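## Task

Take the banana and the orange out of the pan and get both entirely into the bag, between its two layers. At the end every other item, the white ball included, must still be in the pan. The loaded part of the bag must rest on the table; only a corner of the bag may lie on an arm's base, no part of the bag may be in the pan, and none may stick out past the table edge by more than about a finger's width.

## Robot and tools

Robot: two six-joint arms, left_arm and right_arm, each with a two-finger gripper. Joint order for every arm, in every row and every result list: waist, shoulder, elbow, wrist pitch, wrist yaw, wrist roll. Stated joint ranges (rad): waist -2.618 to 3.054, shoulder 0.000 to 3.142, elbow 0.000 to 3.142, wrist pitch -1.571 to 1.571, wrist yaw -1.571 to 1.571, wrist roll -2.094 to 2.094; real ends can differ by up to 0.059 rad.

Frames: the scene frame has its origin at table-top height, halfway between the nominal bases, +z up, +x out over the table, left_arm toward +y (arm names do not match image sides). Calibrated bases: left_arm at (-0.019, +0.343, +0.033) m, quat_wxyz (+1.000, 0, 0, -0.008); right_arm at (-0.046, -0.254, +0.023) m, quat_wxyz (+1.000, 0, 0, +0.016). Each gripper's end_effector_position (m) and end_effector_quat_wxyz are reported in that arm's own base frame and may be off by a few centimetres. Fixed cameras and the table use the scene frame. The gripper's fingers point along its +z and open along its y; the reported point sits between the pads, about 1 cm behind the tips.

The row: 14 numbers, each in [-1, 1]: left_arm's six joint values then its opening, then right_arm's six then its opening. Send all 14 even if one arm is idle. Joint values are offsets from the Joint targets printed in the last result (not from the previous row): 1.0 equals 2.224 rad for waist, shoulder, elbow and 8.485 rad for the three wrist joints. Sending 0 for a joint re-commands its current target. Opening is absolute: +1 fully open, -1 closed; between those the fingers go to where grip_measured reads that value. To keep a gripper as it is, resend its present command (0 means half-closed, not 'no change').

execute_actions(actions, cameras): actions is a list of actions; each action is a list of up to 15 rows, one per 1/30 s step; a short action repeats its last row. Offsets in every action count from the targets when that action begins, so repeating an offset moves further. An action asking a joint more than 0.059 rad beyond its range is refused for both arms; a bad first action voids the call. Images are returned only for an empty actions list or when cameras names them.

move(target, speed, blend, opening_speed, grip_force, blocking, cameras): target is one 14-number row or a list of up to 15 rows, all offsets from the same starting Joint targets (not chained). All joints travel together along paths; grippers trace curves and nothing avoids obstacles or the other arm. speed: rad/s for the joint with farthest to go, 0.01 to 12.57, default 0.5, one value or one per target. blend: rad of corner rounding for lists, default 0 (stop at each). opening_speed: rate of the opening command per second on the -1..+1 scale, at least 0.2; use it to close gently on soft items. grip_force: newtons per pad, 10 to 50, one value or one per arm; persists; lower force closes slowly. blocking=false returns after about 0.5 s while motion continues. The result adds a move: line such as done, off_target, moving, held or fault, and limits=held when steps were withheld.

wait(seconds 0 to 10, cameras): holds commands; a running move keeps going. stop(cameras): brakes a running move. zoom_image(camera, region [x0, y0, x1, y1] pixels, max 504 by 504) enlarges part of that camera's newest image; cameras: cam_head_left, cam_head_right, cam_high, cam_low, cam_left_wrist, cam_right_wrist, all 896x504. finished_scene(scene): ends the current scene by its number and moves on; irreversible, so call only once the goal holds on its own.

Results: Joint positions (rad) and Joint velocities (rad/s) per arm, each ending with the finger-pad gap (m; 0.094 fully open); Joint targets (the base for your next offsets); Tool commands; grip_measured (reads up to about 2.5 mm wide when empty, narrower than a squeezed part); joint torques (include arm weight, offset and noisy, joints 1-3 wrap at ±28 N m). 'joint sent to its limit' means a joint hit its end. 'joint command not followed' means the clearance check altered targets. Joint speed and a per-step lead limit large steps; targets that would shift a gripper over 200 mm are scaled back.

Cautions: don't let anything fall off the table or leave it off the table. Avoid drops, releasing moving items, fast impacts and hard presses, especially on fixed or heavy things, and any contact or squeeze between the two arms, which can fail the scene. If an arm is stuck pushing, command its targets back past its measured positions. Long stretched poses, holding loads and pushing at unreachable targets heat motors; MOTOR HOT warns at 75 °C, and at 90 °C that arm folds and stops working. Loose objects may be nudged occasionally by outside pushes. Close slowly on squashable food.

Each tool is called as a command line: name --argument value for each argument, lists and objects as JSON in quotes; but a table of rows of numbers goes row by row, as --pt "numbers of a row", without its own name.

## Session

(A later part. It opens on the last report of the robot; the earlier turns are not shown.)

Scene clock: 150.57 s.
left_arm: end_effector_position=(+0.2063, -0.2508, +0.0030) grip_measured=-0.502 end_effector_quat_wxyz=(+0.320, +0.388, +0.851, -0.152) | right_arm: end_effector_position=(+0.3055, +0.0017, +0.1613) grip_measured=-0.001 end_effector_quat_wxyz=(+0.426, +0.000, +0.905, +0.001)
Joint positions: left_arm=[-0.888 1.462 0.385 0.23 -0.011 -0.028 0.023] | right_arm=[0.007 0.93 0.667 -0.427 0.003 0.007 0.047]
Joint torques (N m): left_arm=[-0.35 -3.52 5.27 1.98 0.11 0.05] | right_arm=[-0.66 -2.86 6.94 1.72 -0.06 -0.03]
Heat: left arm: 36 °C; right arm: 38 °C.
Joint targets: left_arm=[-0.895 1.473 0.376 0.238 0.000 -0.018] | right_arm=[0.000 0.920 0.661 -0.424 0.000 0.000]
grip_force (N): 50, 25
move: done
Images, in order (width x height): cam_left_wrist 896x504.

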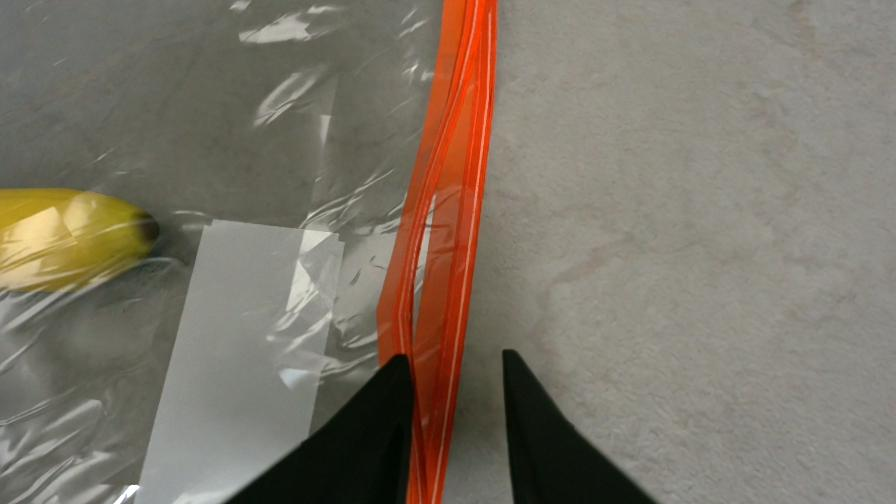

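move --pt "0 -0.1812 -0.0045 -0.0441 0 0 -0.5 0 0 0 0 0 0 0" --pt "0.1 -0.3386 0.0647 -0.0988 0 0 -0.5 0 0 0 0 0 0 0" --speed '[0.3,0.5]' --blend '[0.08,0]' --cameras '["all"]'

Scene clock: 154.00 s.
left_arm: end_effector_position=(+0.1920, -0.1527, +0.1127) grip_measured=-0.502 end_effector_quat_wxyz=(+0.350, +0.295, +0.880, -0.124) | right_arm: end_effector_position=(+0.3055, +0.0017, +0.1613) grip_measured=-0.001 end_effector_quat_wxyz=(+0.426, +0.000, +0.905, +0.001)
Joint positions: left_arm=[-0.679 0.723 0.499 -0.586 -0.01 -0.028 0.023] | right_arm=[0.007 0.93 0.667 -0.427 0.003 0.007 0.047]
Joint torques (N m): left_arm=[0.7 -0.68 10.45 1.8 0.09 0.04] | right_arm=[-0.66 -2.86 6.95 1.73 -0.06 -0.02]
Heat: left arm: 36 °C; right arm: 37 °C.
Joint targets: left_arm=[-0.673 0.720 0.520 -0.601 -0.001 -0.018] | right_arm=[0.000 0.920 0.661 -0.424 0.000 0.000]
grip_force (N): 50, 25
move: done

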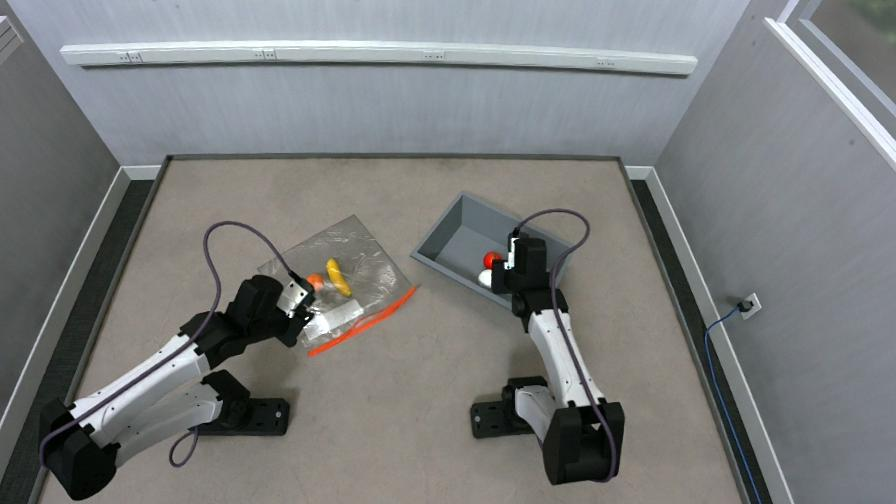

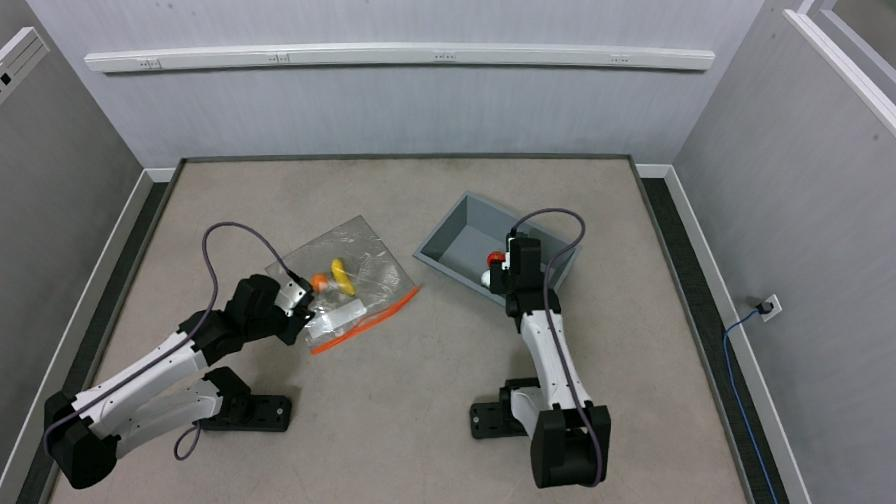

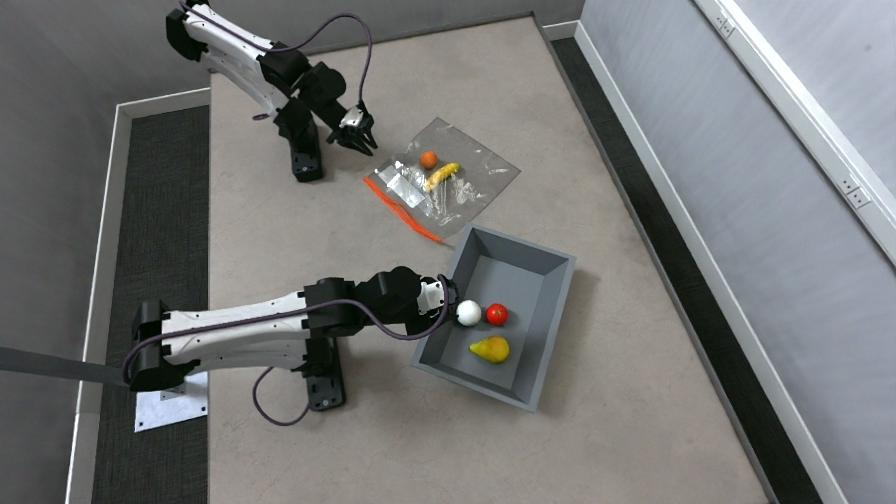

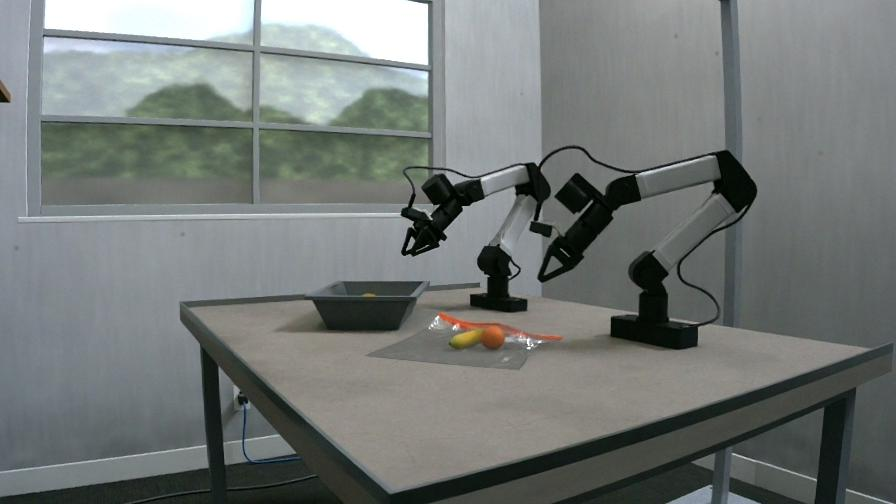

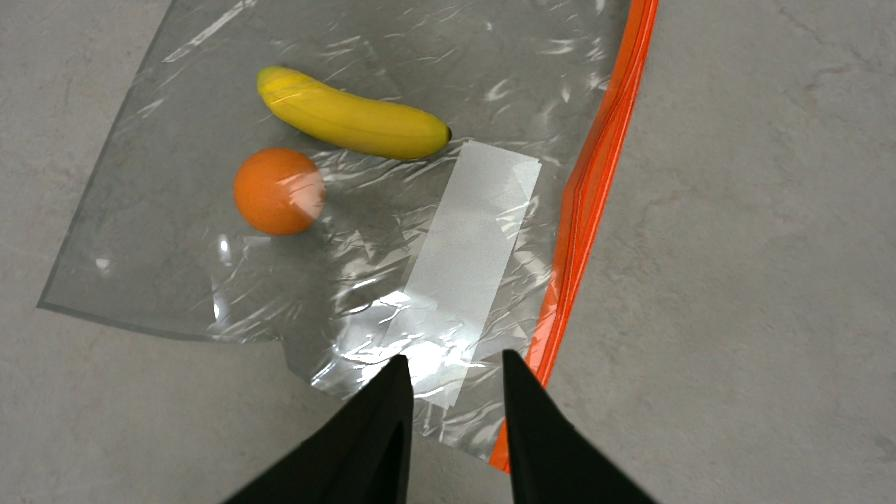

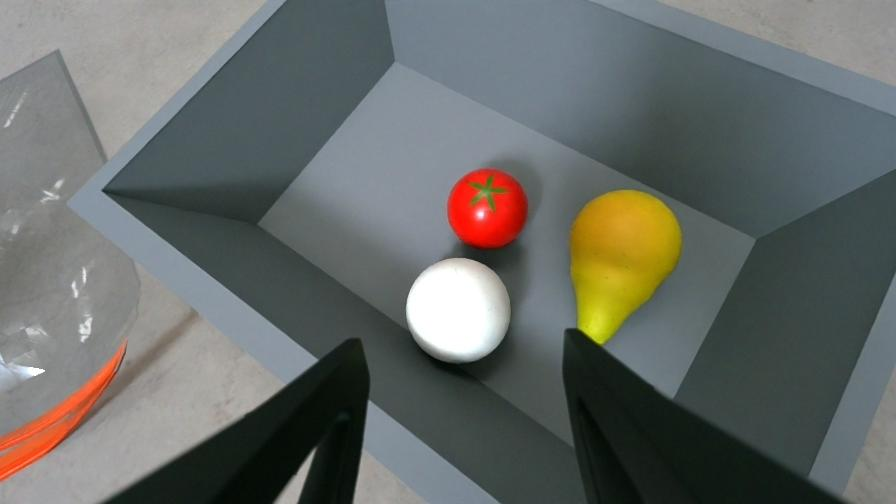

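finished_scene --scene 2

The scene is finished: the task was done.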